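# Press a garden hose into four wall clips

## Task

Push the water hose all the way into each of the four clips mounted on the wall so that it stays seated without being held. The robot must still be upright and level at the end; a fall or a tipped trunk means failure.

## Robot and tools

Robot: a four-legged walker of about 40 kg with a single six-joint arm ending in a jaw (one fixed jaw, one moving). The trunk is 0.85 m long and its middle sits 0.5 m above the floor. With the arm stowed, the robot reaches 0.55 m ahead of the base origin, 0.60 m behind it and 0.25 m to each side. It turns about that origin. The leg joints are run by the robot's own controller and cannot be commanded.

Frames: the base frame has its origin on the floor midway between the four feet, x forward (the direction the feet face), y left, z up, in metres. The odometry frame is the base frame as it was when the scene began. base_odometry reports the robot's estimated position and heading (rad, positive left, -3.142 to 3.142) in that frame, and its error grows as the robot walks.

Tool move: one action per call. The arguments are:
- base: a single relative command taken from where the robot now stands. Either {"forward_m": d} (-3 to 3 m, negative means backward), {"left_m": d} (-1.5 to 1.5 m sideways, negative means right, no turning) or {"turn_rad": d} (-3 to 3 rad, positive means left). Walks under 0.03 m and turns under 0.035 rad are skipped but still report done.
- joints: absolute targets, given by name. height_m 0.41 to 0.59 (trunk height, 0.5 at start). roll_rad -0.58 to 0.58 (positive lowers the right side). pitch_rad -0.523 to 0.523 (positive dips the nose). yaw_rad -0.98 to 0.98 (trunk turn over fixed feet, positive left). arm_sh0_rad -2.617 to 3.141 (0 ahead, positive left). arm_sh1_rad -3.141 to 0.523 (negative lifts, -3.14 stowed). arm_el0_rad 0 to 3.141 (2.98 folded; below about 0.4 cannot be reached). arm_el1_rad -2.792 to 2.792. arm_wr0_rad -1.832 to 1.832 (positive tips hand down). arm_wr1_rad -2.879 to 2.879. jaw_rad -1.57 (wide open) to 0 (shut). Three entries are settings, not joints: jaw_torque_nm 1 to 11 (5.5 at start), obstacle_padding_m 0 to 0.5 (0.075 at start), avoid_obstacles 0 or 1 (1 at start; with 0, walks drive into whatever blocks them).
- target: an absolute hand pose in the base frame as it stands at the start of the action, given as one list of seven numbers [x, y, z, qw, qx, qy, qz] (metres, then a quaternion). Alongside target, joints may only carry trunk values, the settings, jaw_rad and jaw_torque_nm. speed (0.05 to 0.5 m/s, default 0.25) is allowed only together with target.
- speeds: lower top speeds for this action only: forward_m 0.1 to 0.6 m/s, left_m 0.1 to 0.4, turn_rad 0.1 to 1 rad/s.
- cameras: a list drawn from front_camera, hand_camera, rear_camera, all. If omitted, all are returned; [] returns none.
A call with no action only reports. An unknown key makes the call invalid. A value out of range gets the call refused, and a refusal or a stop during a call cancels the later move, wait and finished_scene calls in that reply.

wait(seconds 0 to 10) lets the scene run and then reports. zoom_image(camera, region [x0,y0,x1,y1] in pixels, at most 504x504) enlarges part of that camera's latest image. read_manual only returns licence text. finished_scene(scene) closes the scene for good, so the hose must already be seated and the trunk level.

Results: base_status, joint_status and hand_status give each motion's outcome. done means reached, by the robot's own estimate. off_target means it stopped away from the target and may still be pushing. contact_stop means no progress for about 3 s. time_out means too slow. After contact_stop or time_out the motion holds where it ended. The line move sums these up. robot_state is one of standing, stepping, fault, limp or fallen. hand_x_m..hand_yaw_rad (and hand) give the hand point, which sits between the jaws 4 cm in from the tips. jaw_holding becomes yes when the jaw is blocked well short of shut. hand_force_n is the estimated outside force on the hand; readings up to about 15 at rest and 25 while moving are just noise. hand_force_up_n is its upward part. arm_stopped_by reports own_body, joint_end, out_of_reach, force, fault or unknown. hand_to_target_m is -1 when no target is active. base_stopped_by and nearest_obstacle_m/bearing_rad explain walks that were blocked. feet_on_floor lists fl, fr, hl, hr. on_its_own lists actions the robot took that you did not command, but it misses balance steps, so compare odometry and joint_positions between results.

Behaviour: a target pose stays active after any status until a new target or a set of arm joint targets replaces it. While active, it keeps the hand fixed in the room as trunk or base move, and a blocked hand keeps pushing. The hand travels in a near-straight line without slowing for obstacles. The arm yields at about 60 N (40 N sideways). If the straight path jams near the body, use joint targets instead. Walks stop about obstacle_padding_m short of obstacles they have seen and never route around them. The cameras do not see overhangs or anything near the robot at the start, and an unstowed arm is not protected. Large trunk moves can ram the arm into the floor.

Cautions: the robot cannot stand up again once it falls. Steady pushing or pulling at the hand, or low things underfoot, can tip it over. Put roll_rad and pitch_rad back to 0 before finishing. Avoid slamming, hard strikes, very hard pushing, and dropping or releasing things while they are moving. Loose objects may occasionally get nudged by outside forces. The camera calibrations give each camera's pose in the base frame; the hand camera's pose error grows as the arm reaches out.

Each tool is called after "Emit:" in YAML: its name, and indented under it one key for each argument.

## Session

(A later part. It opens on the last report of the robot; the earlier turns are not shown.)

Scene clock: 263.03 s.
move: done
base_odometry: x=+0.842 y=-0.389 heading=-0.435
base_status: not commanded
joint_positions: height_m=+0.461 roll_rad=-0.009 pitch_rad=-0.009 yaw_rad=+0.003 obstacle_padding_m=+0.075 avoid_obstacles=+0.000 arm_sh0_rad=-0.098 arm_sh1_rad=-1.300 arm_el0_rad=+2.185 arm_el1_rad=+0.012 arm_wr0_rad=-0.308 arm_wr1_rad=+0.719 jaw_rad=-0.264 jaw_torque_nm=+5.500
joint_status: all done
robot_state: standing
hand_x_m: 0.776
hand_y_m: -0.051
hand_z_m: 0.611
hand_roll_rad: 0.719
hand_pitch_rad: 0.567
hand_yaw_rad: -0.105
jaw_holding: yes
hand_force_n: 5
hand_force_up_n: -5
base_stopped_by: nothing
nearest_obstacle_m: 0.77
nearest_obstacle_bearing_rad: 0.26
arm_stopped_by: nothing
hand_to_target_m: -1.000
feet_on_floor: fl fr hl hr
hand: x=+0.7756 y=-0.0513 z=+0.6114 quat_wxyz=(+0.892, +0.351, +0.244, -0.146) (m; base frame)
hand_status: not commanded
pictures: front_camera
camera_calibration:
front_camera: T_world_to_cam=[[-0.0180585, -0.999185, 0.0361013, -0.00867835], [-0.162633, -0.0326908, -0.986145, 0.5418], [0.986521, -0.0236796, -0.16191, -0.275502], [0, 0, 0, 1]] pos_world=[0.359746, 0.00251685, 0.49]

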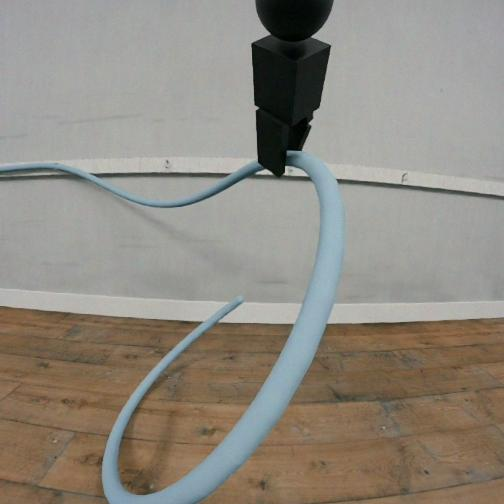

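Emit:
move:
  joints: {"arm_sh0_rad": -0.15, "arm_sh1_rad": -1.55, "arm_el0_rad": 2.35, "arm_el1_rad": 0, "arm_wr0_rad": -0.7, "arm_wr1_rad": 0.3, "height_m": 0.5}
  cameras: ["front_camera"]

Emit:
move:
  base: {"left_m": -0.14}
  speeds: {"left_m": 0.2}
  cameras: ["front_camera"]

Emit:
move:
  base: {"forward_m": 0.45}
  speeds: {"forward_m": 0.25}
  cameras: ["front_camera", "hand_camera"]

Scene clock: 274.03 s.
move: done
base_odometry: x=+0.846 y=-0.391 heading=-0.435
base_status: not commanded
joint_positions: height_m=+0.501 roll_rad=-0.009 pitch_rad=-0.011 yaw_rad=+0.003 obstacle_padding_m=+0.075 avoid_obstacles=+0.000 arm_sh0_rad=-0.140 arm_sh1_rad=-1.544 arm_el0_rad=+2.340 arm_el1_rad=+0.009 arm_wr0_rad=-0.698 arm_wr1_rad=+0.321 jaw_rad=-0.264 jaw_torque_nm=+5.500
joint_status: all done
robot_state: standing
hand_x_m: 0.749
hand_y_m: -0.069
hand_z_m: 0.782
hand_roll_rad: 0.321
hand_pitch_rad: 0.086
hand_yaw_rad: -0.143
jaw_holding: yes
hand_force_n: 5
hand_force_up_n: -5
base_stopped_by: nothing
nearest_obstacle_m: 0.77
nearest_obstacle_bearing_rad: 0.26
arm_stopped_by: nothing
hand_to_target_m: -1.000
feet_on_floor: fl fr hl hr
hand: x=+0.7492 y=-0.0690 z=+0.7817 quat_wxyz=(+0.983, +0.162, +0.031, -0.077) (m; base frame)
hand_status: not commanded
pictures: front_camera
camera_calibration:
front_camera: T_world_to_cam=[[-0.0172568, -0.999212, 0.035733, -0.00923958], [-0.161092, -0.0324928, -0.986404, 0.582496], [0.986789, -0.0227785, -0.160404, -0.27562], [0, 0, 0, 1]] pos_world=[0.365655, 0.00341645, 0.530696]

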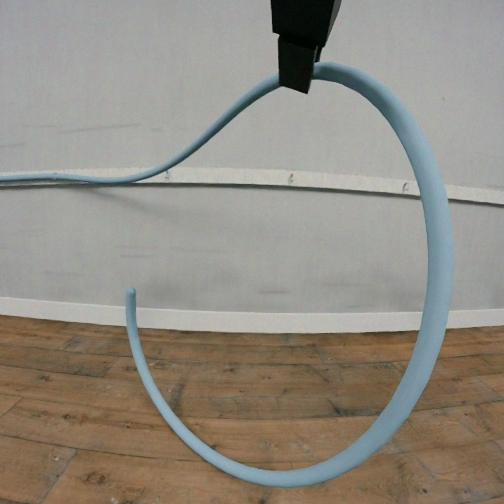

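Scene clock: 276.13 s.
move: done
base_odometry: x=+0.777 y=-0.518 heading=-0.459
base_status: done
joint_positions: height_m=+0.502 roll_rad=-0.007 pitch_rad=-0.015 yaw_rad=+0.024 obstacle_padding_m=+0.075 avoid_obstacles=+0.000 arm_sh0_rad=-0.046 arm_sh1_rad=-1.531 arm_el0_rad=+2.326 arm_el1_rad=-0.044 arm_wr0_rad=-0.701 arm_wr1_rad=+0.320 jaw_rad=-0.262 jaw_torque_nm=+5.500
joint_status: not commanded
robot_state: standing
hand_x_m: 0.763
hand_y_m: 0.001
hand_z_m: 0.786
hand_roll_rad: 0.283
hand_pitch_rad: 0.079
hand_yaw_rad: 0.006
jaw_holding: yes
hand_force_n: 23
hand_force_up_n: -8
base_stopped_by: nothing
nearest_obstacle_m: 9.00
nearest_obstacle_bearing_rad: 0.00
arm_stopped_by: unknown
hand_to_target_m: -1.000
feet_on_floor: fl fr hl hr
hand: x=+0.7632 y=+0.0006 z=+0.7858 quat_wxyz=(+0.989, +0.141, +0.040, -0.003) (m; base frame)
hand_status: not commanded
pictures: front_camera
camera_calibration:
front_camera: T_world_to_cam=[[0.00283119, -0.999429, 0.0336797, -0.0103237], [-0.156596, -0.0337074, -0.987087, 0.584478], [0.987659, -0.00247949, -0.156602, -0.282846], [0, 0, 0, 1]] pos_world=[0.370911, 0.00868214, 0.532984]

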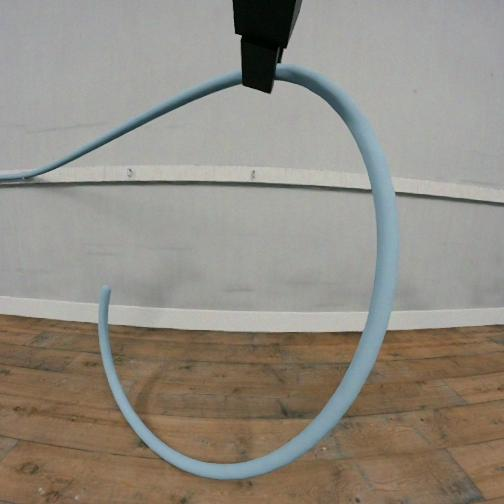

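Scene clock: 279.27 s.
move: done
base_odometry: x=+1.184 y=-0.717 heading=-0.452
base_status: done
joint_positions: height_m=+0.501 roll_rad=-0.001 pitch_rad=-0.013 yaw_rad=-0.009 obstacle_padding_m=+0.075 avoid_obstacles=+0.000 arm_sh0_rad=-0.148 arm_sh1_rad=-1.554 arm_el0_rad=+2.351 arm_el1_rad=+0.002 arm_wr0_rad=-0.698 arm_wr1_rad=+0.314 jaw_rad=-0.262 jaw_torque_nm=+5.500
joint_status: not commanded
robot_state: standing
hand_x_m: 0.745
hand_y_m: -0.082
hand_z_m: 0.781
hand_roll_rad: 0.318
hand_pitch_rad: 0.087
hand_yaw_rad: -0.159
jaw_holding: yes
hand_force_n: 7
hand_force_up_n: -5
base_stopped_by: nothing
nearest_obstacle_m: 9.00
nearest_obstacle_bearing_rad: 0.00
arm_stopped_by: unknown
hand_to_target_m: -1.000
feet_on_floor: fl fr hl hr
hand: x=+0.7449 y=-0.0825 z=+0.7813 quat_wxyz=(+0.983, +0.161, +0.030, -0.085) (m; base frame)
hand_status: not commanded
pictures: front_camera, hand_camera
camera_calibration:
front_camera: T_world_to_cam=[[-0.0299019, -0.99918, 0.0273004, -0.00334165], [-0.15979, -0.022183, -0.986902, 0.582789], [0.986698, -0.0338726, -0.158995, -0.277809], [0, 0, 0, 1]] pos_world=[0.367137, 0.00017899, 0.531076]
hand_camera: T_world_to_cam=[[-0.210217, -0.917728, -0.337023, 0.374294], [0.140812, 0.31271, -0.939353, 0.681677], [0.967461, -0.244925, 0.0634904, -0.743916], [0, 0, 0, 1]] pos_world=[0.702405, -0.0518712, 0.813713]

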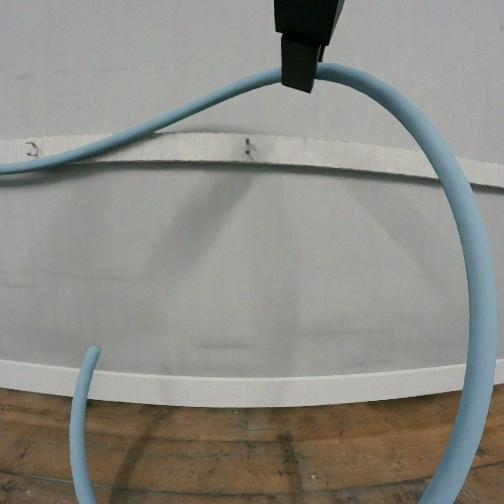

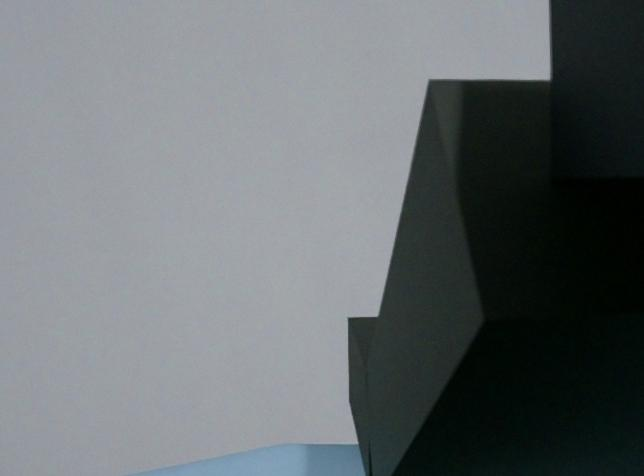

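Emit:
move:
  target: [0.80, -0.05, 0.70, 1, 0, 0, 0.01]
  speed: 0.15
  cameras: ["front_camera", "hand_camera"]

Emit:
zoom_image:
  camera: "front_camera"
  region: [200, 80, 360, 200]

Scene clock: 297.40 s.
move: off_target
base_odometry: x=+1.183 y=-0.716 heading=-0.452
base_status: not commanded
joint_positions: height_m=+0.501 roll_rad=-0.009 pitch_rad=-0.007 yaw_rad=-0.005 obstacle_padding_m=+0.075 avoid_obstacles=+0.000 arm_sh0_rad=-0.146 arm_sh1_rad=-1.211 arm_el0_rad=+2.247 arm_el1_rad=-0.186 arm_wr0_rad=-1.017 arm_wr1_rad=+0.125 jaw_rad=-0.253 jaw_torque_nm=+5.500
joint_status: not commanded
robot_state: standing
hand_x_m: 0.790
hand_y_m: -0.054
hand_z_m: 0.697
hand_roll_rad: 0.023
hand_pitch_rad: 0.020
hand_yaw_rad: 0.007
jaw_holding: yes
hand_force_n: 9
hand_force_up_n: -4
base_stopped_by: nothing
nearest_obstacle_m: 9.00
nearest_obstacle_bearing_rad: 0.00
arm_stopped_by: nothing
hand_to_target_m: 0.011
feet_on_floor: fl fr hl hr
hand: x=+0.7904 y=-0.0536 z=+0.6974 quat_wxyz=(+1.000, +0.011, +0.010, +0.003) (m; base frame)
hand_status: off_target (0.011 m and 1.9 deg from the pose sent, 0.103 m and 21.8 deg at the start)
pictures: front_camera, hand_camera
camera_calibration:
front_camera: T_world_to_cam=[[-0.0258506, -0.99903, 0.0356437, -0.00841972], [-0.165474, -0.0308874, -0.98573, 0.580785], [0.985875, -0.0313798, -0.164515, -0.26741], [0, 0, 0, 1]] pos_world=[0.35952, 0.00113612, 0.528805]
hand_camera: T_world_to_cam=[[-0.026975, -0.998284, -0.0519736, 0.033958], [0.150781, 0.0473344, -0.987433, 0.598864], [0.988199, -0.0344726, 0.149246, -0.840663], [0, 0, 0, 1]] pos_world=[0.741361, -0.023427, 0.718568]

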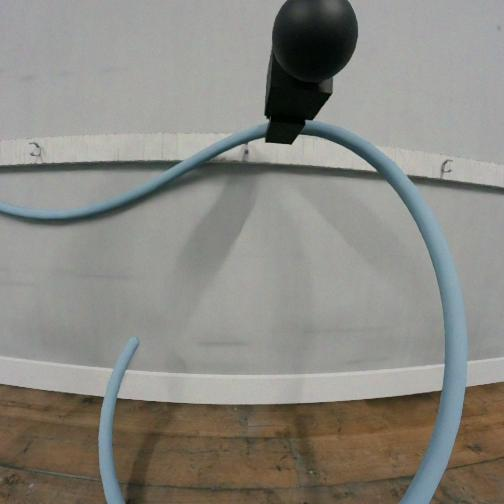

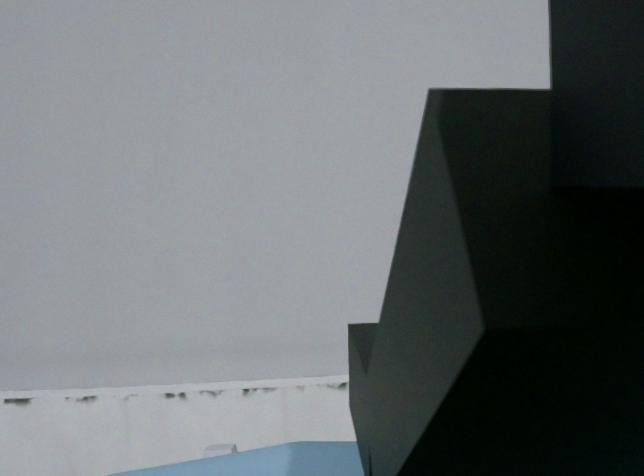

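Scaled by 3.150.

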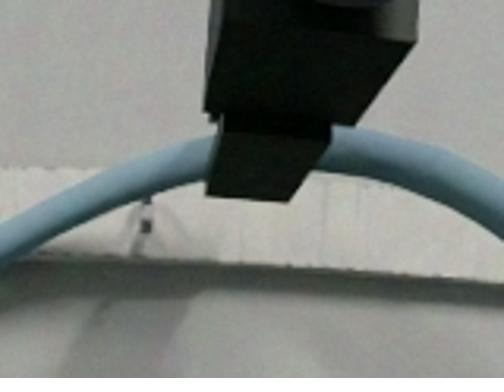

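Emit:
move:
  target: [0.81, -0.045, 0.678, 0.995, 0.1, 0, 0.01]
  speed: 0.1
  cameras: ["front_camera", "hand_camera"]

Emit:
zoom_image:
  camera: "front_camera"
  region: [200, 80, 360, 200]

Scene clock: 307.77 s.
move: off_target
base_odometry: x=+1.183 y=-0.716 heading=-0.452
base_status: not commanded
joint_positions: height_m=+0.501 roll_rad=-0.009 pitch_rad=-0.007 yaw_rad=-0.007 obstacle_padding_m=+0.075 avoid_obstacles=+0.000 arm_sh0_rad=-0.131 arm_sh1_rad=-1.137 arm_el0_rad=+2.219 arm_el1_rad=-0.163 arm_wr0_rad=-1.061 arm_wr1_rad=+0.284 jaw_rad=-0.253 jaw_torque_nm=+5.500
joint_status: not commanded
robot_state: standing
hand_x_m: 0.798
hand_y_m: -0.051
hand_z_m: 0.676
hand_roll_rad: 0.199
hand_pitch_rad: 0.019
hand_yaw_rad: 0.004
jaw_holding: yes
hand_force_n: 12
hand_force_up_n: -4
base_stopped_by: nothing
nearest_obstacle_m: 9.00
nearest_obstacle_bearing_rad: 0.00
arm_stopped_by: nothing
hand_to_target_m: 0.014
feet_on_floor: fl fr hl hr
hand: x=+0.7982 y=-0.0514 z=+0.6763 quat_wxyz=(+0.995, +0.100, +0.010, +0.001) (m; base frame)
hand_status: off_target (0.014 m and 1.5 deg from the pose sent, 0.029 m and 10.3 deg at the start)
pictures: front_camera, hand_camera
camera_calibration:
front_camera: T_world_to_cam=[[-0.0274183, -0.998976, 0.0359983, -0.00929084], [-0.165331, -0.030984, -0.985751, 0.580525], [0.985857, -0.0329793, -0.164312, -0.265853], [0, 0, 0, 1]] pos_world=[0.357818, -0.0000619798, 0.528905]
hand_camera: T_world_to_cam=[[-0.0333998, -0.973365, -0.226816, 0.160055], [0.151679, 0.219377, -0.963778, 0.568845], [0.987865, -0.0665931, 0.140311, -0.840489], [0, 0, 0, 1]] pos_world=[0.749354, -0.02497, 0.702473]

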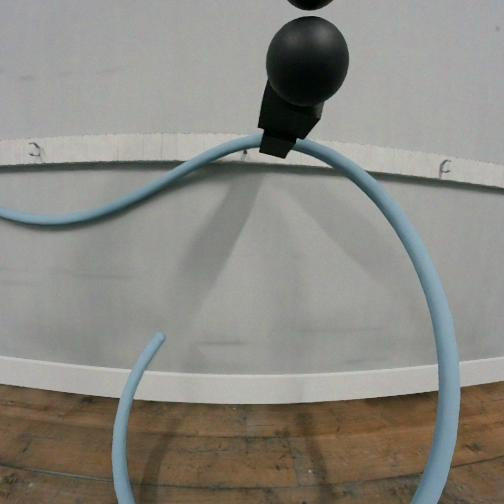

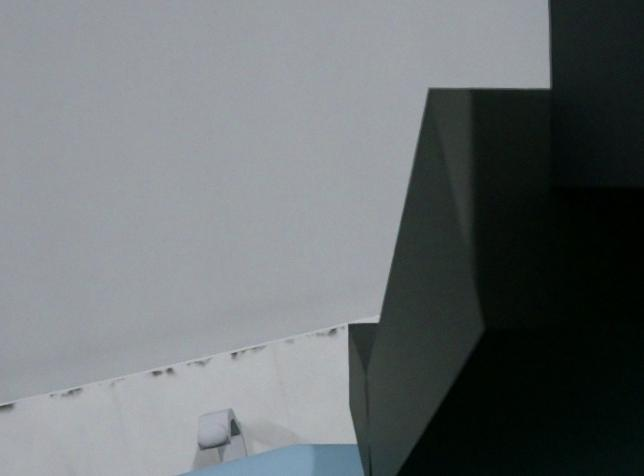

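Scaled by 3.150.

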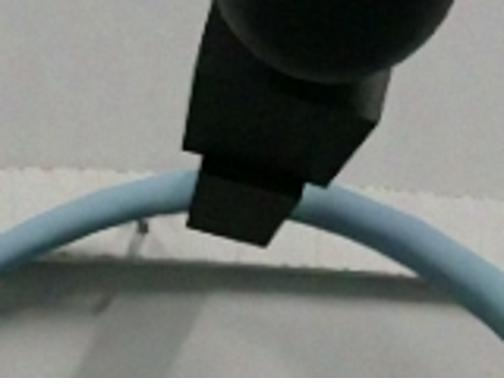

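Emit:
move:
  target: [0.93, -0.042, 0.679, 0.995, 0.1, 0, 0.0]
  speed: 0.06
  cameras: ["front_camera", "hand_camera"]

Emit:
zoom_image:
  camera: "front_camera"
  region: [200, 100, 320, 180]

Scene clock: 337.97 s.
move: contact_stop
base_odometry: x=+1.182 y=-0.715 heading=-0.452
base_status: not commanded
joint_positions: height_m=+0.500 roll_rad=-0.009 pitch_rad=-0.008 yaw_rad=-0.007 obstacle_padding_m=+0.075 avoid_obstacles=+0.000 arm_sh0_rad=-0.104 arm_sh1_rad=-0.955 arm_el0_rad=+1.931 arm_el1_rad=-0.124 arm_wr0_rad=-0.957 arm_wr1_rad=+0.277 jaw_rad=-0.252 jaw_torque_nm=+5.500
joint_status: not commanded
robot_state: standing
hand_x_m: 0.874
hand_y_m: -0.054
hand_z_m: 0.676
hand_roll_rad: 0.200
hand_pitch_rad: 0.014
hand_yaw_rad: -0.010
jaw_holding: yes
hand_force_n: 40
hand_force_up_n: -13
base_stopped_by: nothing
nearest_obstacle_m: 9.00
nearest_obstacle_bearing_rad: 0.00
arm_stopped_by: unknown
hand_to_target_m: 0.058
feet_on_floor: fl fr hl hr
hand: x=+0.8736 y=-0.0542 z=+0.6758 quat_wxyz=(+0.995, +0.100, +0.007, -0.006) (m; base frame)
hand_status: contact_stop (0.058 m and 1.0 deg from the pose sent, 0.132 m and 1.1 deg at the start)
pictures: front_camera, hand_camera
camera_calibration:
front_camera: T_world_to_cam=[[-0.027454, -0.998998, 0.035359, -0.0102338], [-0.164304, -0.0303815, -0.985942, 0.578205], [0.986028, -0.0328776, -0.163305, -0.255572], [0, 0, 0, 1]] pos_world=[0.346722, -0.00105942, 0.528702]
hand_camera: T_world_to_cam=[[-0.0454867, -0.972635, -0.227842, 0.170967], [0.159295, 0.218098, -0.962839, 0.550335], [0.986183, -0.0800906, 0.145016, -0.917523], [0, 0, 0, 1]] pos_world=[0.824956, -0.0272239, 0.701893]

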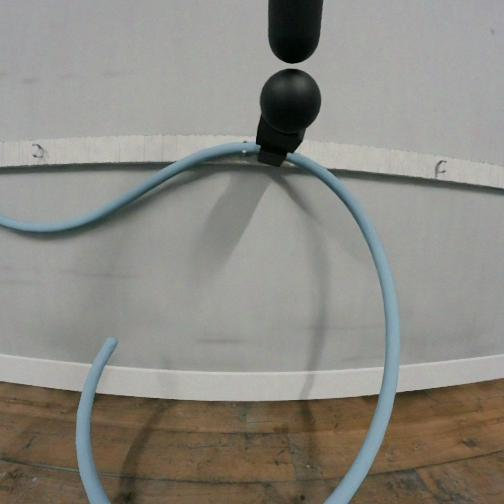

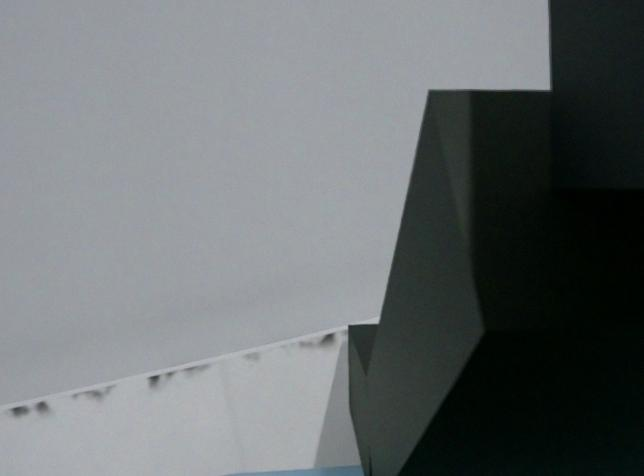

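Scaled by 4.200.

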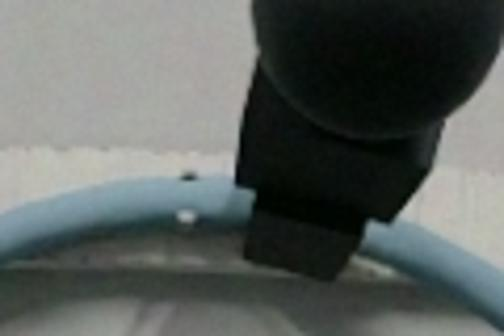

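Emit:
move:
  target: [0.93, -0.035, 0.679, 0.987, 0.099, 0.012, -0.124]
  speed: 0.06
  cameras: ["front_camera"]

Emit:
zoom_image:
  camera: "front_camera"
  region: [200, 100, 320, 180]

Scene clock: 347.30 s.
move: contact_stop
base_odometry: x=+1.182 y=-0.715 heading=-0.452
base_status: not commanded
joint_positions: height_m=+0.500 roll_rad=-0.009 pitch_rad=-0.007 yaw_rad=-0.008 obstacle_padding_m=+0.075 avoid_obstacles=+0.000 arm_sh0_rad=+0.027 arm_sh1_rad=-0.982 arm_el0_rad=+1.934 arm_el1_rad=+0.348 arm_wr0_rad=-0.909 arm_wr1_rad=-0.009 jaw_rad=-0.252 jaw_torque_nm=+5.500
joint_status: not commanded
robot_state: standing
hand_x_m: 0.870
hand_y_m: -0.045
hand_z_m: 0.678
hand_roll_rad: 0.185
hand_pitch_rad: 0.061
hand_yaw_rad: -0.256
jaw_holding: yes
hand_force_n: 41
hand_force_up_n: -15
base_stopped_by: nothing
nearest_obstacle_m: 9.00
nearest_obstacle_bearing_rad: 0.00
arm_stopped_by: unknown
hand_to_target_m: 0.061
feet_on_floor: fl fr hl hr
hand: x=+0.8696 y=-0.0446 z=+0.6777 quat_wxyz=(+0.987, +0.095, +0.018, -0.130) (m; base frame)
hand_status: contact_stop (0.061 m and 1.1 deg from the pose sent, 0.060 m and 13.6 deg at the start)
pictures: front_camera
camera_calibration:
front_camera: T_world_to_cam=[[-0.0289616, -0.998956, 0.0353279, -0.0158626], [-0.164956, -0.0300817, -0.985842, 0.577963], [0.985876, -0.0343792, -0.163913, -0.255851], [0, 0, 0, 1]] pos_world=[0.347116, -0.00725588, 0.528403]

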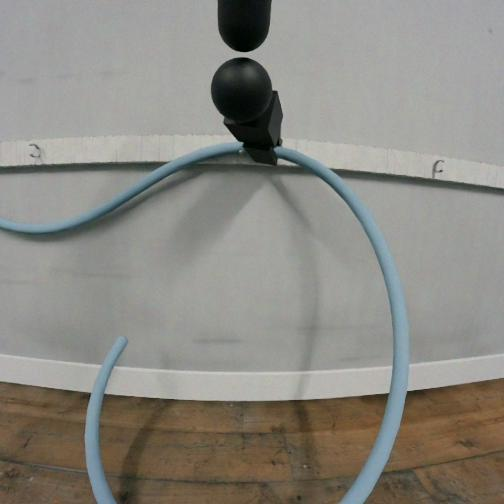

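Scaled by 4.200.

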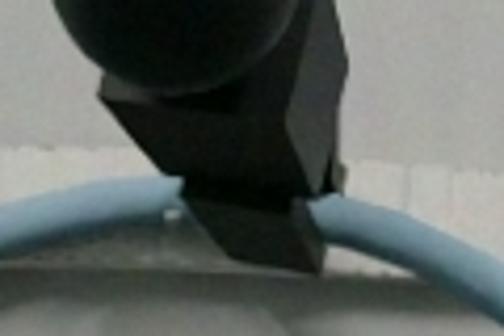

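Emit:
move:
  target: [0.866, -0.048, 0.676, 0.995, 0.1, 0, 0.0]
  speed: 0.1
  cameras: []

Emit:
move:
  joints: {"jaw_rad": -0.75}
  cameras: ["front_camera", "hand_camera"]

Emit:
zoom_image:
  camera: "front_camera"
  region: [200, 100, 320, 180]

Scene clock: 354.27 s.
move: done
base_odometry: x=+1.182 y=-0.715 heading=-0.452
base_status: not commanded
joint_positions: height_m=+0.501 roll_rad=-0.011 pitch_rad=-0.006 yaw_rad=-0.009 obstacle_padding_m=+0.075 avoid_obstacles=+0.000 arm_sh0_rad=-0.097 arm_sh1_rad=-0.961 arm_el0_rad=+1.947 arm_el1_rad=-0.106 arm_wr0_rad=-0.976 arm_wr1_rad=+0.263 jaw_rad=-0.252 jaw_torque_nm=+5.500
joint_status: not commanded
robot_state: standing
hand_x_m: 0.872
hand_y_m: -0.053
hand_z_m: 0.675
hand_roll_rad: 0.194
hand_pitch_rad: 0.006
hand_yaw_rad: -0.019
jaw_holding: yes
hand_force_n: 15
hand_force_up_n: -13
base_stopped_by: nothing
nearest_obstacle_m: 9.00
nearest_obstacle_bearing_rad: 0.00
arm_stopped_by: nothing
hand_to_target_m: 0.007
feet_on_floor: fl fr hl hr
hand: x=+0.8719 y=-0.0528 z=+0.6752 quat_wxyz=(+0.995, +0.097, +0.002, -0.010) (m; base frame)
hand_status: done (0.007 m and 1.2 deg from the pose sent, 0.005 m and 15.1 deg at the start)
pictures: none
No camera images: "cameras" was empty.

Scene clock: 355.60 s.
move: done
base_odometry: x=+1.182 y=-0.715 heading=-0.452
base_status: not commanded
joint_positions: height_m=+0.501 roll_rad=-0.009 pitch_rad=-0.007 yaw_rad=-0.008 obstacle_padding_m=+0.075 avoid_obstacles=+0.000 arm_sh0_rad=-0.098 arm_sh1_rad=-0.960 arm_el0_rad=+1.953 arm_el1_rad=-0.124 arm_wr0_rad=-0.985 arm_wr1_rad=+0.274 jaw_rad=-0.748 jaw_torque_nm=+5.500
joint_status: all done
robot_state: standing
hand_x_m: 0.869
hand_y_m: -0.049
hand_z_m: 0.673
hand_roll_rad: 0.198
hand_pitch_rad: 0.005
hand_yaw_rad: -0.003
jaw_holding: no
hand_force_n: 2
hand_force_up_n: -2
base_stopped_by: nothing
nearest_obstacle_m: 9.00
nearest_obstacle_bearing_rad: 0.00
arm_stopped_by: nothing
hand_to_target_m: 0.004
feet_on_floor: fl fr hl hr
hand: x=+0.8687 y=-0.0493 z=+0.6731 quat_wxyz=(+0.995, +0.099, +0.002, -0.002) (m; base frame)
hand_status: not commanded
pictures: front_camera, hand_camera
camera_calibration:
front_camera: T_world_to_cam=[[-0.0284263, -0.998948, 0.0359755, -0.00998568], [-0.165663, -0.0307843, -0.985702, 0.578658], [0.985773, -0.0339797, -0.164614, -0.255978], [0, 0, 0, 1]] pos_world=[0.347914, -0.000859621, 0.528606]
hand_camera: T_world_to_cam=[[-0.0367822, -0.973502, -0.225702, 0.165832], [0.166598, 0.21672, -0.961913, 0.540348], [0.985339, -0.0729827, 0.154212, -0.917155], [0, 0, 0, 1]] pos_world=[0.819787, -0.0226027, 0.698633]

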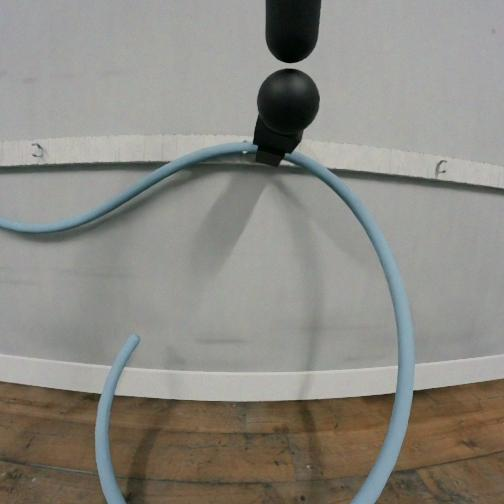

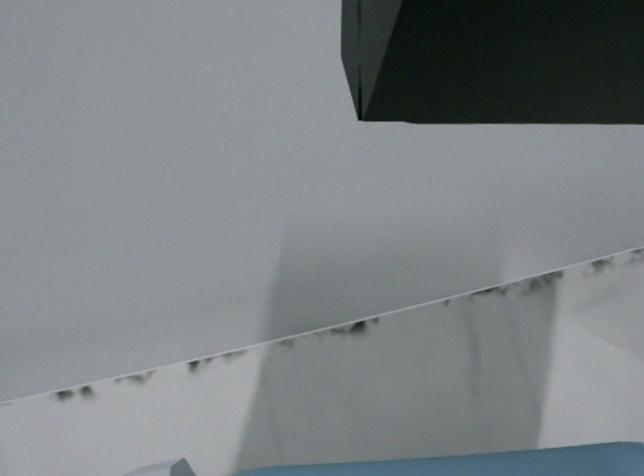

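Scaled by 4.200.

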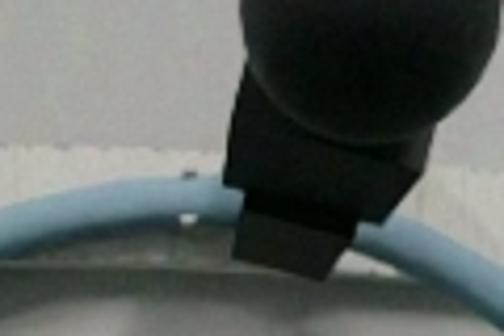

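Emit:
move:
  target: [0.81, -0.045, 0.668, 1, 0.0, 0, 0.0]
  speed: 0.1
  cameras: ["front_camera", "hand_camera"]

Emit:
zoom_image:
  camera: "hand_camera"
  region: [100, 260, 400, 476]

Scene clock: 361.03 s.
move: done
base_odometry: x=+1.183 y=-0.715 heading=-0.452
base_status: not commanded
joint_positions: height_m=+0.501 roll_rad=-0.010 pitch_rad=-0.008 yaw_rad=-0.008 obstacle_padding_m=+0.075 avoid_obstacles=+0.000 arm_sh0_rad=-0.106 arm_sh1_rad=-1.057 arm_el0_rad=+2.143 arm_el1_rad=-0.133 arm_wr0_rad=-1.081 arm_wr1_rad=+0.074 jaw_rad=-0.749 jaw_torque_nm=+5.500
joint_status: not commanded
robot_state: standing
hand_x_m: 0.817
hand_y_m: -0.045
hand_z_m: 0.666
hand_roll_rad: 0.004
hand_pitch_rad: 0.002
hand_yaw_rad: 0.004
jaw_holding: no
hand_force_n: 1
hand_force_up_n: -1
base_stopped_by: nothing
nearest_obstacle_m: 9.00
nearest_obstacle_bearing_rad: 0.00
arm_stopped_by: nothing
hand_to_target_m: 0.007
feet_on_floor: fl fr hl hr
hand: x=+0.8168 y=-0.0449 z=+0.6664 quat_wxyz=(+1.000, +0.002, +0.001, +0.002) (m; base frame)
hand_status: done (0.007 m and 0.3 deg from the pose sent, 0.059 m and 11.3 deg at the start)
pictures: front_camera, hand_camera
camera_calibration:
front_camera: T_world_to_cam=[[-0.028097, -0.998946, 0.0362924, -0.0100515], [-0.164758, -0.0311821, -0.985841, 0.579472], [0.985934, -0.0336786, -0.163709, -0.261], [0, 0, 0, 1]] pos_world=[0.352519, -0.00076185, 0.528905]
hand_camera: T_world_to_cam=[[-0.0286332, -0.99901, -0.0340547, 0.0310659], [0.16915, 0.0287348, -0.985171, 0.546385], [0.985174, -0.033969, 0.16816, -0.871965], [0, 0, 0, 1]] pos_world=[0.767506, -0.0142849, 0.685971]

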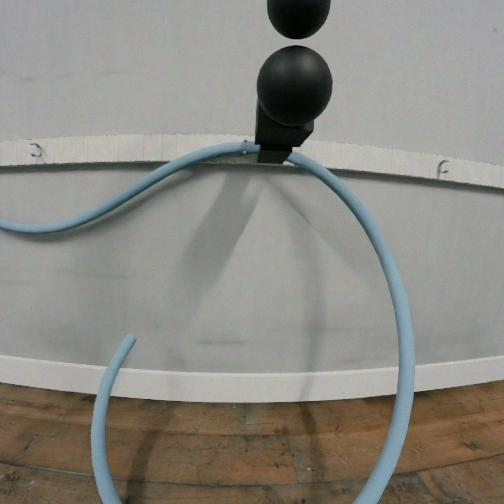

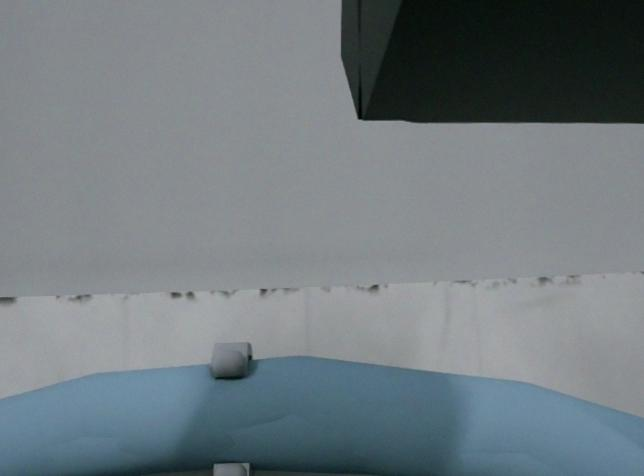

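Scaled by 1.680 from the camera's 644x476 image, which has a finer 1840x1360 frame.

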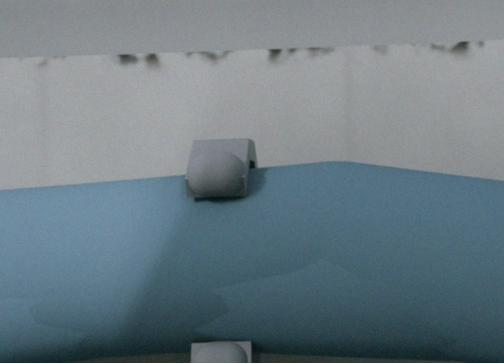

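Emit:
move:
  target: [0.80, -0.036, 0.676, 1, 0, 0, 0]
  joints: {"jaw_rad": 0}
  cameras: []

Emit:
move:
  target: [0.93, -0.036, 0.68, 1, 0, 0, 0]
  speed: 0.06
  cameras: ["hand_camera"]

Scene clock: 369.93 s.
move: done
base_odometry: x=+1.183 y=-0.715 heading=-0.452
base_status: not commanded
joint_positions: height_m=+0.501 roll_rad=-0.010 pitch_rad=-0.007 yaw_rad=-0.008 obstacle_padding_m=+0.075 avoid_obstacles=+0.000 arm_sh0_rad=-0.088 arm_sh1_rad=-1.107 arm_el0_rad=+2.196 arm_el1_rad=-0.109 arm_wr0_rad=-1.087 arm_wr1_rad=+0.063 jaw_rad=+0.000 jaw_torque_nm=+5.500
joint_status: all done
robot_state: standing
hand_x_m: 0.804
hand_y_m: -0.037
hand_z_m: 0.674
hand_roll_rad: 0.004
hand_pitch_rad: -0.002
hand_yaw_rad: 0.001
jaw_holding: no
hand_force_n: 3
hand_force_up_n: 0
base_stopped_by: nothing
nearest_obstacle_m: 9.00
nearest_obstacle_bearing_rad: 0.00
arm_stopped_by: nothing
hand_to_target_m: 0.005
feet_on_floor: fl fr hl hr
hand: x=+0.8043 y=-0.0375 z=+0.6740 quat_wxyz=(+1.000, +0.002, -0.001, +0.000) (m; base frame)
hand_status: done (0.005 m and 0.3 deg from the pose sent, 0.021 m and 0.3 deg at the start)
pictures: none
No camera images: "cameras" was empty.

Scene clock: 374.47 s.
move: contact_stop
base_odometry: x=+1.183 y=-0.715 heading=-0.452
base_status: not commanded
joint_positions: height_m=+0.500 roll_rad=-0.007 pitch_rad=-0.009 yaw_rad=-0.005 obstacle_padding_m=+0.075 avoid_obstacles=+0.000 arm_sh0_rad=-0.083 arm_sh1_rad=-1.004 arm_el0_rad=+2.009 arm_el1_rad=-0.099 arm_wr0_rad=-0.980 arm_wr1_rad=+0.063 jaw_rad=+0.000 jaw_torque_nm=+5.500
joint_status: not commanded
robot_state: standing
hand_x_m: 0.854
hand_y_m: -0.042
hand_z_m: 0.676
hand_roll_rad: 0.005
hand_pitch_rad: 0.019
hand_yaw_rad: -0.007
jaw_holding: no
hand_force_n: 47
hand_force_up_n: -3
base_stopped_by: nothing
nearest_obstacle_m: 9.00
nearest_obstacle_bearing_rad: 0.00
arm_stopped_by: unknown
hand_to_target_m: 0.076
feet_on_floor: fl fr hl hr
hand: x=+0.8540 y=-0.0421 z=+0.6758 quat_wxyz=(+1.000, +0.002, +0.009, -0.004) (m; base frame)
hand_status: contact_stop (0.076 m and 1.2 deg from the pose sent, 0.126 m and 0.3 deg at the start)
pictures: hand_camera
camera_calibration:
hand_camera: T_world_to_cam=[[-0.0403125, -0.998598, -0.034305, 0.0454417], [0.152709, 0.0277721, -0.987881, 0.565278], [0.987449, -0.0450627, 0.151376, -0.901149], [0, 0, 0, 1]] pos_world=[0.805347, -0.0109291, 0.696399]

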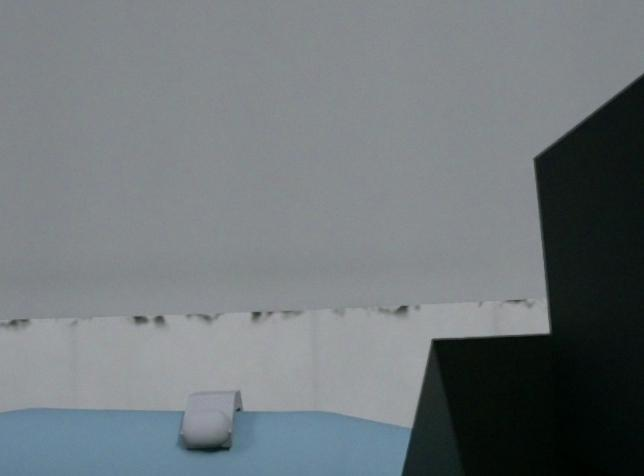

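Emit:
move:
  target: [0.80, 0.0, 0.676, 1, 0, 0, 0]
  cameras: []

Emit:
move:
  target: [0.80, 0.042, 0.672, 1, 0, 0, 0]
  cameras: []

Emit:
move:
  target: [0.93, 0.042, 0.675, 1, 0, 0, 0]
  speed: 0.06
  cameras: ["front_camera"]

Emit:
zoom_image:
  camera: "front_camera"
  region: [180, 100, 300, 180]

Scene clock: 382.43 s.
move: done
base_odometry: x=+1.183 y=-0.715 heading=-0.452
base_status: not commanded
joint_positions: height_m=+0.501 roll_rad=-0.011 pitch_rad=-0.008 yaw_rad=-0.007 obstacle_padding_m=+0.075 avoid_obstacles=+0.000 arm_sh0_rad=+0.006 arm_sh1_rad=-1.113 arm_el0_rad=+2.197 arm_el1_rad=-0.002 arm_wr0_rad=-1.076 arm_wr1_rad=+0.015 jaw_rad=+0.000 jaw_torque_nm=+5.500
joint_status: not commanded
robot_state: standing
hand_x_m: 0.806
hand_y_m: -0.003
hand_z_m: 0.675
hand_roll_rad: 0.004
hand_pitch_rad: 0.001
hand_yaw_rad: 0.000
jaw_holding: no
hand_force_n: 2
hand_force_up_n: 0
base_stopped_by: nothing
nearest_obstacle_m: 9.00
nearest_obstacle_bearing_rad: 0.00
arm_stopped_by: nothing
hand_to_target_m: 0.007
feet_on_floor: fl fr hl hr
hand: x=+0.8059 y=-0.0027 z=+0.6753 quat_wxyz=(+1.000, +0.002, +0.001, +0.000) (m; base frame)
hand_status: done (0.007 m and 0.3 deg from the pose sent, 0.068 m and 1.2 deg at the start)
pictures: none
No camera images: "cameras" was empty.

Scene clock: 383.33 s.
move: done
base_odometry: x=+1.183 y=-0.716 heading=-0.452
base_status: not commanded
joint_positions: height_m=+0.501 roll_rad=-0.011 pitch_rad=-0.007 yaw_rad=-0.008 obstacle_padding_m=+0.075 avoid_obstacles=+0.000 arm_sh0_rad=+0.120 arm_sh1_rad=-1.112 arm_el0_rad=+2.205 arm_el1_rad=+0.125 arm_wr0_rad=-1.088 arm_wr1_rad=-0.042 jaw_rad=+0.000 jaw_torque_nm=+5.500
joint_status: not commanded
robot_state: standing
hand_x_m: 0.802
hand_y_m: 0.039
hand_z_m: 0.673
hand_roll_rad: 0.005
hand_pitch_rad: 0.000
hand_yaw_rad: 0.001
jaw_holding: no
hand_force_n: 3
hand_force_up_n: 0
base_stopped_by: nothing
nearest_obstacle_m: 9.00
nearest_obstacle_bearing_rad: 0.00
arm_stopped_by: nothing
hand_to_target_m: 0.004
feet_on_floor: fl fr hl hr
hand: x=+0.8016 y=+0.0389 z=+0.6727 quat_wxyz=(+1.000, +0.003, +0.000, +0.000) (m; base frame)
hand_status: done (0.004 m and 0.3 deg from the pose sent, 0.045 m and 0.3 deg at the start)
pictures: none
No camera images: "cameras" was empty.

Scene clock: 387.63 s.
move: contact_stop
base_odometry: x=+1.183 y=-0.716 heading=-0.452
base_status: not commanded
joint_positions: height_m=+0.500 roll_rad=-0.008 pitch_rad=-0.008 yaw_rad=-0.002 obstacle_padding_m=+0.075 avoid_obstacles=+0.000 arm_sh0_rad=+0.110 arm_sh1_rad=-1.000 arm_el0_rad=+2.008 arm_el1_rad=+0.130 arm_wr0_rad=-0.995 arm_wr1_rad=-0.057 jaw_rad=+0.000 jaw_torque_nm=+5.500
joint_status: not commanded
robot_state: standing
hand_x_m: 0.853
hand_y_m: 0.043
hand_z_m: 0.675
hand_roll_rad: 0.005
hand_pitch_rad: 0.008
hand_yaw_rad: -0.002
jaw_holding: no
hand_force_n: 48
hand_force_up_n: 0
base_stopped_by: nothing
nearest_obstacle_m: 9.00
nearest_obstacle_bearing_rad: 0.00
arm_stopped_by: unknown
hand_to_target_m: 0.077
feet_on_floor: fl fr hl hr
hand: x=+0.8533 y=+0.0427 z=+0.6752 quat_wxyz=(+1.000, +0.002, +0.004, -0.001) (m; base frame)
hand_status: contact_stop (0.077 m and 0.6 deg from the pose sent, 0.128 m and 0.3 deg at the start)
pictures: front_camera
camera_calibration:
front_camera: T_world_to_cam=[[-0.0228264, -0.999141, 0.0345874, -0.0186886], [-0.163936, -0.0303873, -0.986003, 0.578067], [0.986207, -0.028177, -0.163102, -0.257646], [0, 0, 0, 1]] pos_world=[0.348432, -0.00836628, 0.5286]

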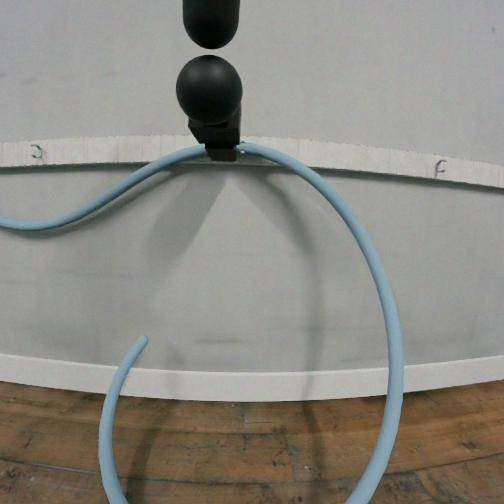

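Scaled by 4.200.

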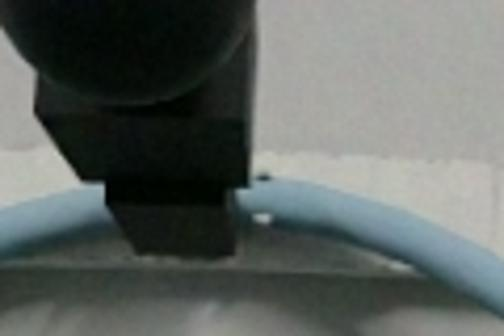

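Emit:
move:
  target: [0.74, 0.042, 0.72, 1, 0, 0, 0]
  speed: 0.2
  cameras: []

Emit:
move:
  joints: {"arm_sh0_rad": 0, "arm_sh1_rad": -1.95, "arm_el0_rad": 2.45, "arm_el1_rad": 0, "arm_wr0_rad": 0.0, "arm_wr1_rad": 0, "jaw_rad": -0.9}
  cameras: []

Emit:
move:
  base: {"left_m": -0.28}
  speeds: {"left_m": 0.2}
  cameras: ["front_camera", "hand_camera"]

Scene clock: 406.80 s.
move: done
base_odometry: x=+1.183 y=-0.716 heading=-0.452
base_status: not commanded
joint_positions: height_m=+0.501 roll_rad=-0.010 pitch_rad=-0.007 yaw_rad=-0.008 obstacle_padding_m=+0.075 avoid_obstacles=+0.000 arm_sh0_rad=+0.149 arm_sh1_rad=-1.373 arm_el0_rad=+2.397 arm_el1_rad=+0.168 arm_wr0_rad=-1.020 arm_wr1_rad=-0.074 jaw_rad=+0.000 jaw_torque_nm=+5.500
joint_status: not commanded
robot_state: standing
hand_x_m: 0.747
hand_y_m: 0.040
hand_z_m: 0.718
hand_roll_rad: 0.004
hand_pitch_rad: 0.003
hand_yaw_rad: -0.002
jaw_holding: no
hand_force_n: 3
hand_force_up_n: 0
base_stopped_by: nothing
nearest_obstacle_m: 9.00
nearest_obstacle_bearing_rad: 0.00
arm_stopped_by: nothing
hand_to_target_m: 0.008
feet_on_floor: fl fr hl hr
hand: x=+0.7473 y=+0.0405 z=+0.7183 quat_wxyz=(+1.000, +0.002, +0.001, -0.001) (m; base frame)
hand_status: done (0.008 m and 0.3 deg from the pose sent, 0.122 m and 0.6 deg at the start)
pictures: none
No camera images: "cameras" was empty.

Scene clock: 408.53 s.
move: done
base_odometry: x=+1.184 y=-0.716 heading=-0.452
base_status: not commanded
joint_positions: height_m=+0.501 roll_rad=-0.009 pitch_rad=-0.008 yaw_rad=-0.009 obstacle_padding_m=+0.075 avoid_obstacles=+0.000 arm_sh0_rad=+0.006 arm_sh1_rad=-1.942 arm_el0_rad=+2.444 arm_el1_rad=+0.004 arm_wr0_rad=-0.005 arm_wr1_rad=-0.006 jaw_rad=-0.899 jaw_torque_nm=+5.500
joint_status: all done
robot_state: standing
hand_x_m: 0.669
hand_y_m: -0.004
hand_z_m: 0.788
hand_roll_rad: -0.011
hand_pitch_rad: 0.489
hand_yaw_rad: -0.009
jaw_holding: no
hand_force_n: 3
hand_force_up_n: -1
base_stopped_by: nothing
nearest_obstacle_m: 9.00
nearest_obstacle_bearing_rad: 0.00
arm_stopped_by: nothing
hand_to_target_m: -1.000
feet_on_floor: fl fr hl hr
hand: x=+0.6692 y=-0.0042 z=+0.7879 quat_wxyz=(+0.970, -0.004, +0.242, -0.003) (m; base frame)
hand_status: not commanded
pictures: none
No camera images: "cameras" was empty.

Scene clock: 410.97 s.
move: done
base_odometry: x=+1.060 y=-0.969 heading=-0.448
base_status: done
joint_positions: height_m=+0.501 roll_rad=-0.008 pitch_rad=-0.012 yaw_rad=-0.002 obstacle_padding_m=+0.075 avoid_obstacles=+0.000 arm_sh0_rad=-0.001 arm_sh1_rad=-1.949 arm_el0_rad=+2.448 arm_el1_rad=+0.002 arm_wr0_rad=-0.001 arm_wr1_rad=-0.004 jaw_rad=-0.899 jaw_torque_nm=+5.500
joint_status: not commanded
robot_state: standing
hand_x_m: 0.666
hand_y_m: 0.001
hand_z_m: 0.790
hand_roll_rad: -0.010
hand_pitch_rad: 0.487
hand_yaw_rad: -0.007
jaw_holding: no
hand_force_n: 3
hand_force_up_n: -1
base_stopped_by: unknown
nearest_obstacle_m: 9.00
nearest_obstacle_bearing_rad: 0.00
arm_stopped_by: nothing
hand_to_target_m: -1.000
feet_on_floor: fl fr hl hr
hand: x=+0.6658 y=+0.0006 z=+0.7904 quat_wxyz=(+0.971, -0.004, +0.241, -0.002) (m; base frame)
hand_status: not commanded
pictures: front_camera, hand_camera
camera_calibration:
front_camera: T_world_to_cam=[[-0.0225922, -0.999137, 0.0348525, -0.0106799], [-0.160336, -0.0307891, -0.986582, 0.584468], [0.986804, -0.0278772, -0.159502, -0.290309], [0, 0, 0, 1]] pos_world=[0.379948, -0.000768524, 0.530693]
hand_camera: T_world_to_cam=[[-0.0455837, -0.998958, -0.00236285, 0.0626287], [-0.30977, 0.0163838, -0.95067, 0.984537], [0.949718, -0.0426031, -0.310194, -0.3401], [0, 0, 0, 1]] pos_world=[0.630834, 0.0319436, 0.830621]

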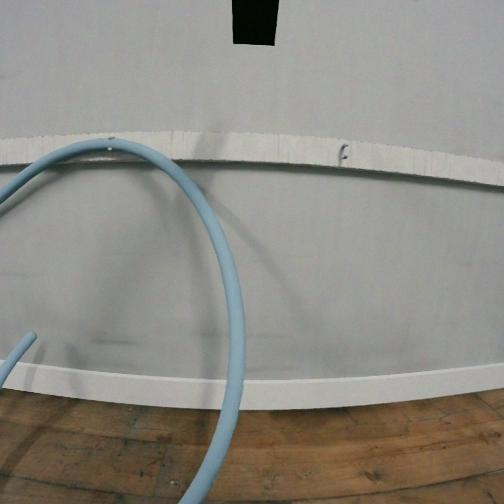

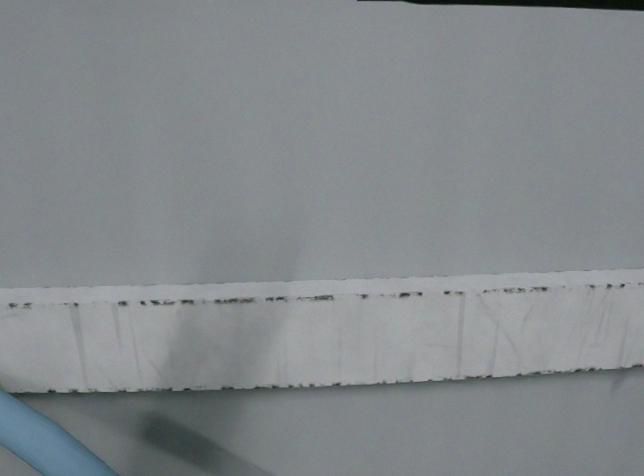

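Emit:
move:
  joints: {"arm_sh0_rad": 0.0, "arm_sh1_rad": -0.55, "arm_el0_rad": 2.15, "arm_el1_rad": 0, "arm_wr0_rad": -1.5, "arm_wr1_rad": 1.57, "jaw_rad": -0.9}
  cameras: ["hand_camera", "front_camera"]

Scene clock: 426.00 s.
move: done
base_odometry: x=+1.058 y=-0.968 heading=-0.448
base_status: not commanded
joint_positions: height_m=+0.501 roll_rad=-0.008 pitch_rad=-0.009 yaw_rad=-0.005 obstacle_padding_m=+0.075 avoid_obstacles=+0.000 arm_sh0_rad=-0.003 arm_sh1_rad=-0.559 arm_el0_rad=+2.155 arm_el1_rad=+0.002 arm_wr0_rad=-1.498 arm_wr1_rad=+1.564 jaw_rad=-0.900 jaw_torque_nm=+5.500
joint_status: all done
robot_state: standing
hand_x_m: 0.752
hand_y_m: -0.008
hand_z_m: 0.452
hand_roll_rad: 1.556
hand_pitch_rad: 0.089
hand_yaw_rad: -0.011
jaw_holding: no
hand_force_n: 4
hand_force_up_n: 2
base_stopped_by: unknown
nearest_obstacle_m: 9.00
nearest_obstacle_bearing_rad: 0.00
arm_stopped_by: nothing
hand_to_target_m: -1.000
feet_on_floor: fl fr hl hr
hand: x=+0.7519 y=-0.0084 z=+0.4518 quat_wxyz=(+0.711, +0.701, +0.028, -0.035) (m; base frame)
hand_status: not commanded
pictures: front_camera, hand_camera
camera_calibration:
front_camera: T_world_to_cam=[[-0.0258137, -0.999052, 0.0350568, -0.0135113], [-0.163248, -0.0303849, -0.986117, 0.580116], [0.986247, -0.0311783, -0.162309, -0.262688], [0, 0, 0, 1]] pos_world=[0.353429, -0.00406191, 0.529899]
hand_camera: T_world_to_cam=[[-0.120387, 0.0170064, -0.992581, 0.569593], [0.181415, 0.983393, -0.00515433, -0.0998321], [0.97601, -0.18069, -0.121473, -0.634424], [0, 0, 0, 1]] pos_world=[0.705886, -0.0261465, 0.487787]

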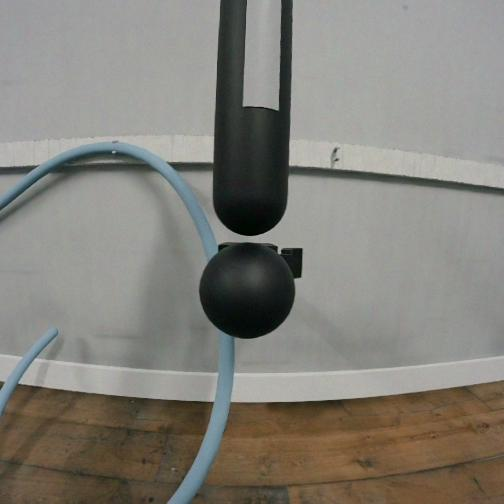

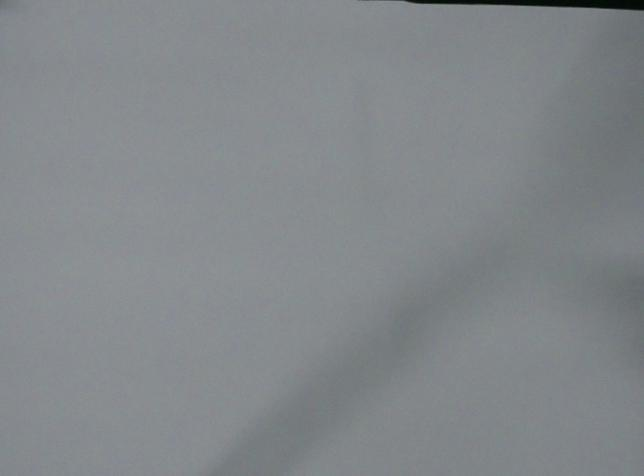

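Emit:
move:
  target: [0.73, 0.035, 0.29, 0.7071, 0.7071, 0, 0]
  speed: 0.15
  cameras: ["hand_camera", "front_camera"]

Scene clock: 434.13 s.
move: done
base_odometry: x=+1.058 y=-0.969 heading=-0.448
base_status: not commanded
joint_positions: height_m=+0.501 roll_rad=-0.009 pitch_rad=-0.009 yaw_rad=-0.006 obstacle_padding_m=+0.075 avoid_obstacles=+0.000 arm_sh0_rad=+0.134 arm_sh1_rad=-0.030 arm_el0_rad=+1.804 arm_el1_rad=+0.141 arm_wr0_rad=-1.767 arm_wr1_rad=+1.603 jaw_rad=-0.900 jaw_torque_nm=+5.500
joint_status: not commanded
robot_state: standing
hand_x_m: 0.729
hand_y_m: 0.029
hand_z_m: 0.295
hand_roll_rad: 1.565
hand_pitch_rad: -0.004
hand_yaw_rad: -0.011
jaw_holding: no
hand_force_n: 7
hand_force_up_n: 4
base_stopped_by: unknown
nearest_obstacle_m: 9.00
nearest_obstacle_bearing_rad: 0.00
arm_stopped_by: nothing
hand_to_target_m: 0.008
feet_on_floor: fl fr hl hr
hand: x=+0.7288 y=+0.0292 z=+0.2945 quat_wxyz=(+0.709, +0.705, -0.006, -0.002) (m; base frame)
hand_status: done (0.008 m and 0.8 deg from the pose sent, 0.169 m and 5.2 deg at the start)
pictures: front_camera, hand_camera
camera_calibration:
front_camera: T_world_to_cam=[[-0.0267633, -0.998992, 0.0360269, -0.0191128], [-0.163402, -0.0311831, -0.986067, 0.579449], [0.986197, -0.0322773, -0.162402, -0.261465], [0, 0, 0, 1]] pos_world=[0.352027, -0.0094639, 0.529601]
hand_camera: T_world_to_cam=[[-0.0276936, 0.0258884, -0.999281, 0.343995], [0.181363, 0.983204, 0.0204457, -0.141014], [0.983026, -0.180666, -0.0319236, -0.655767], [0, 0, 0, 1]] pos_world=[0.679738, 0.011265, 0.325696]

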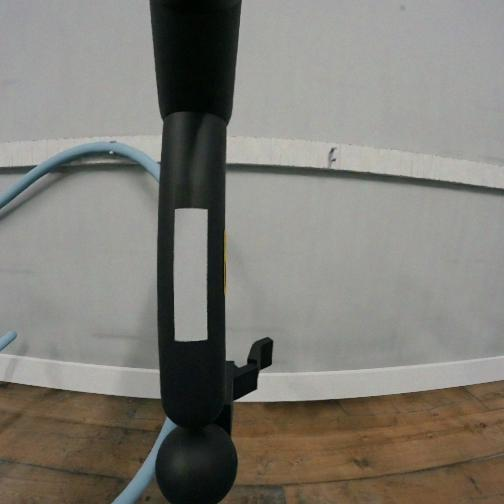

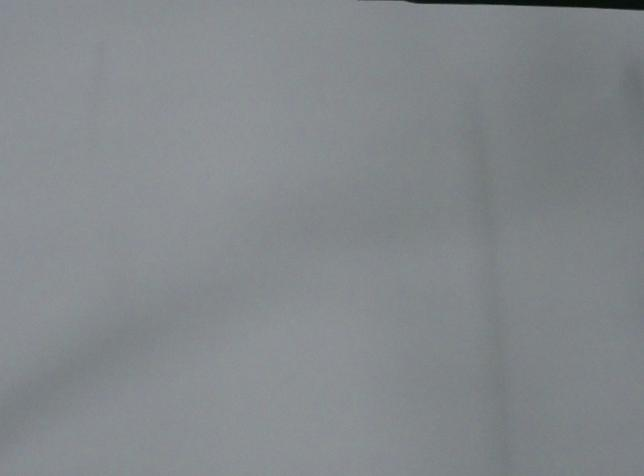

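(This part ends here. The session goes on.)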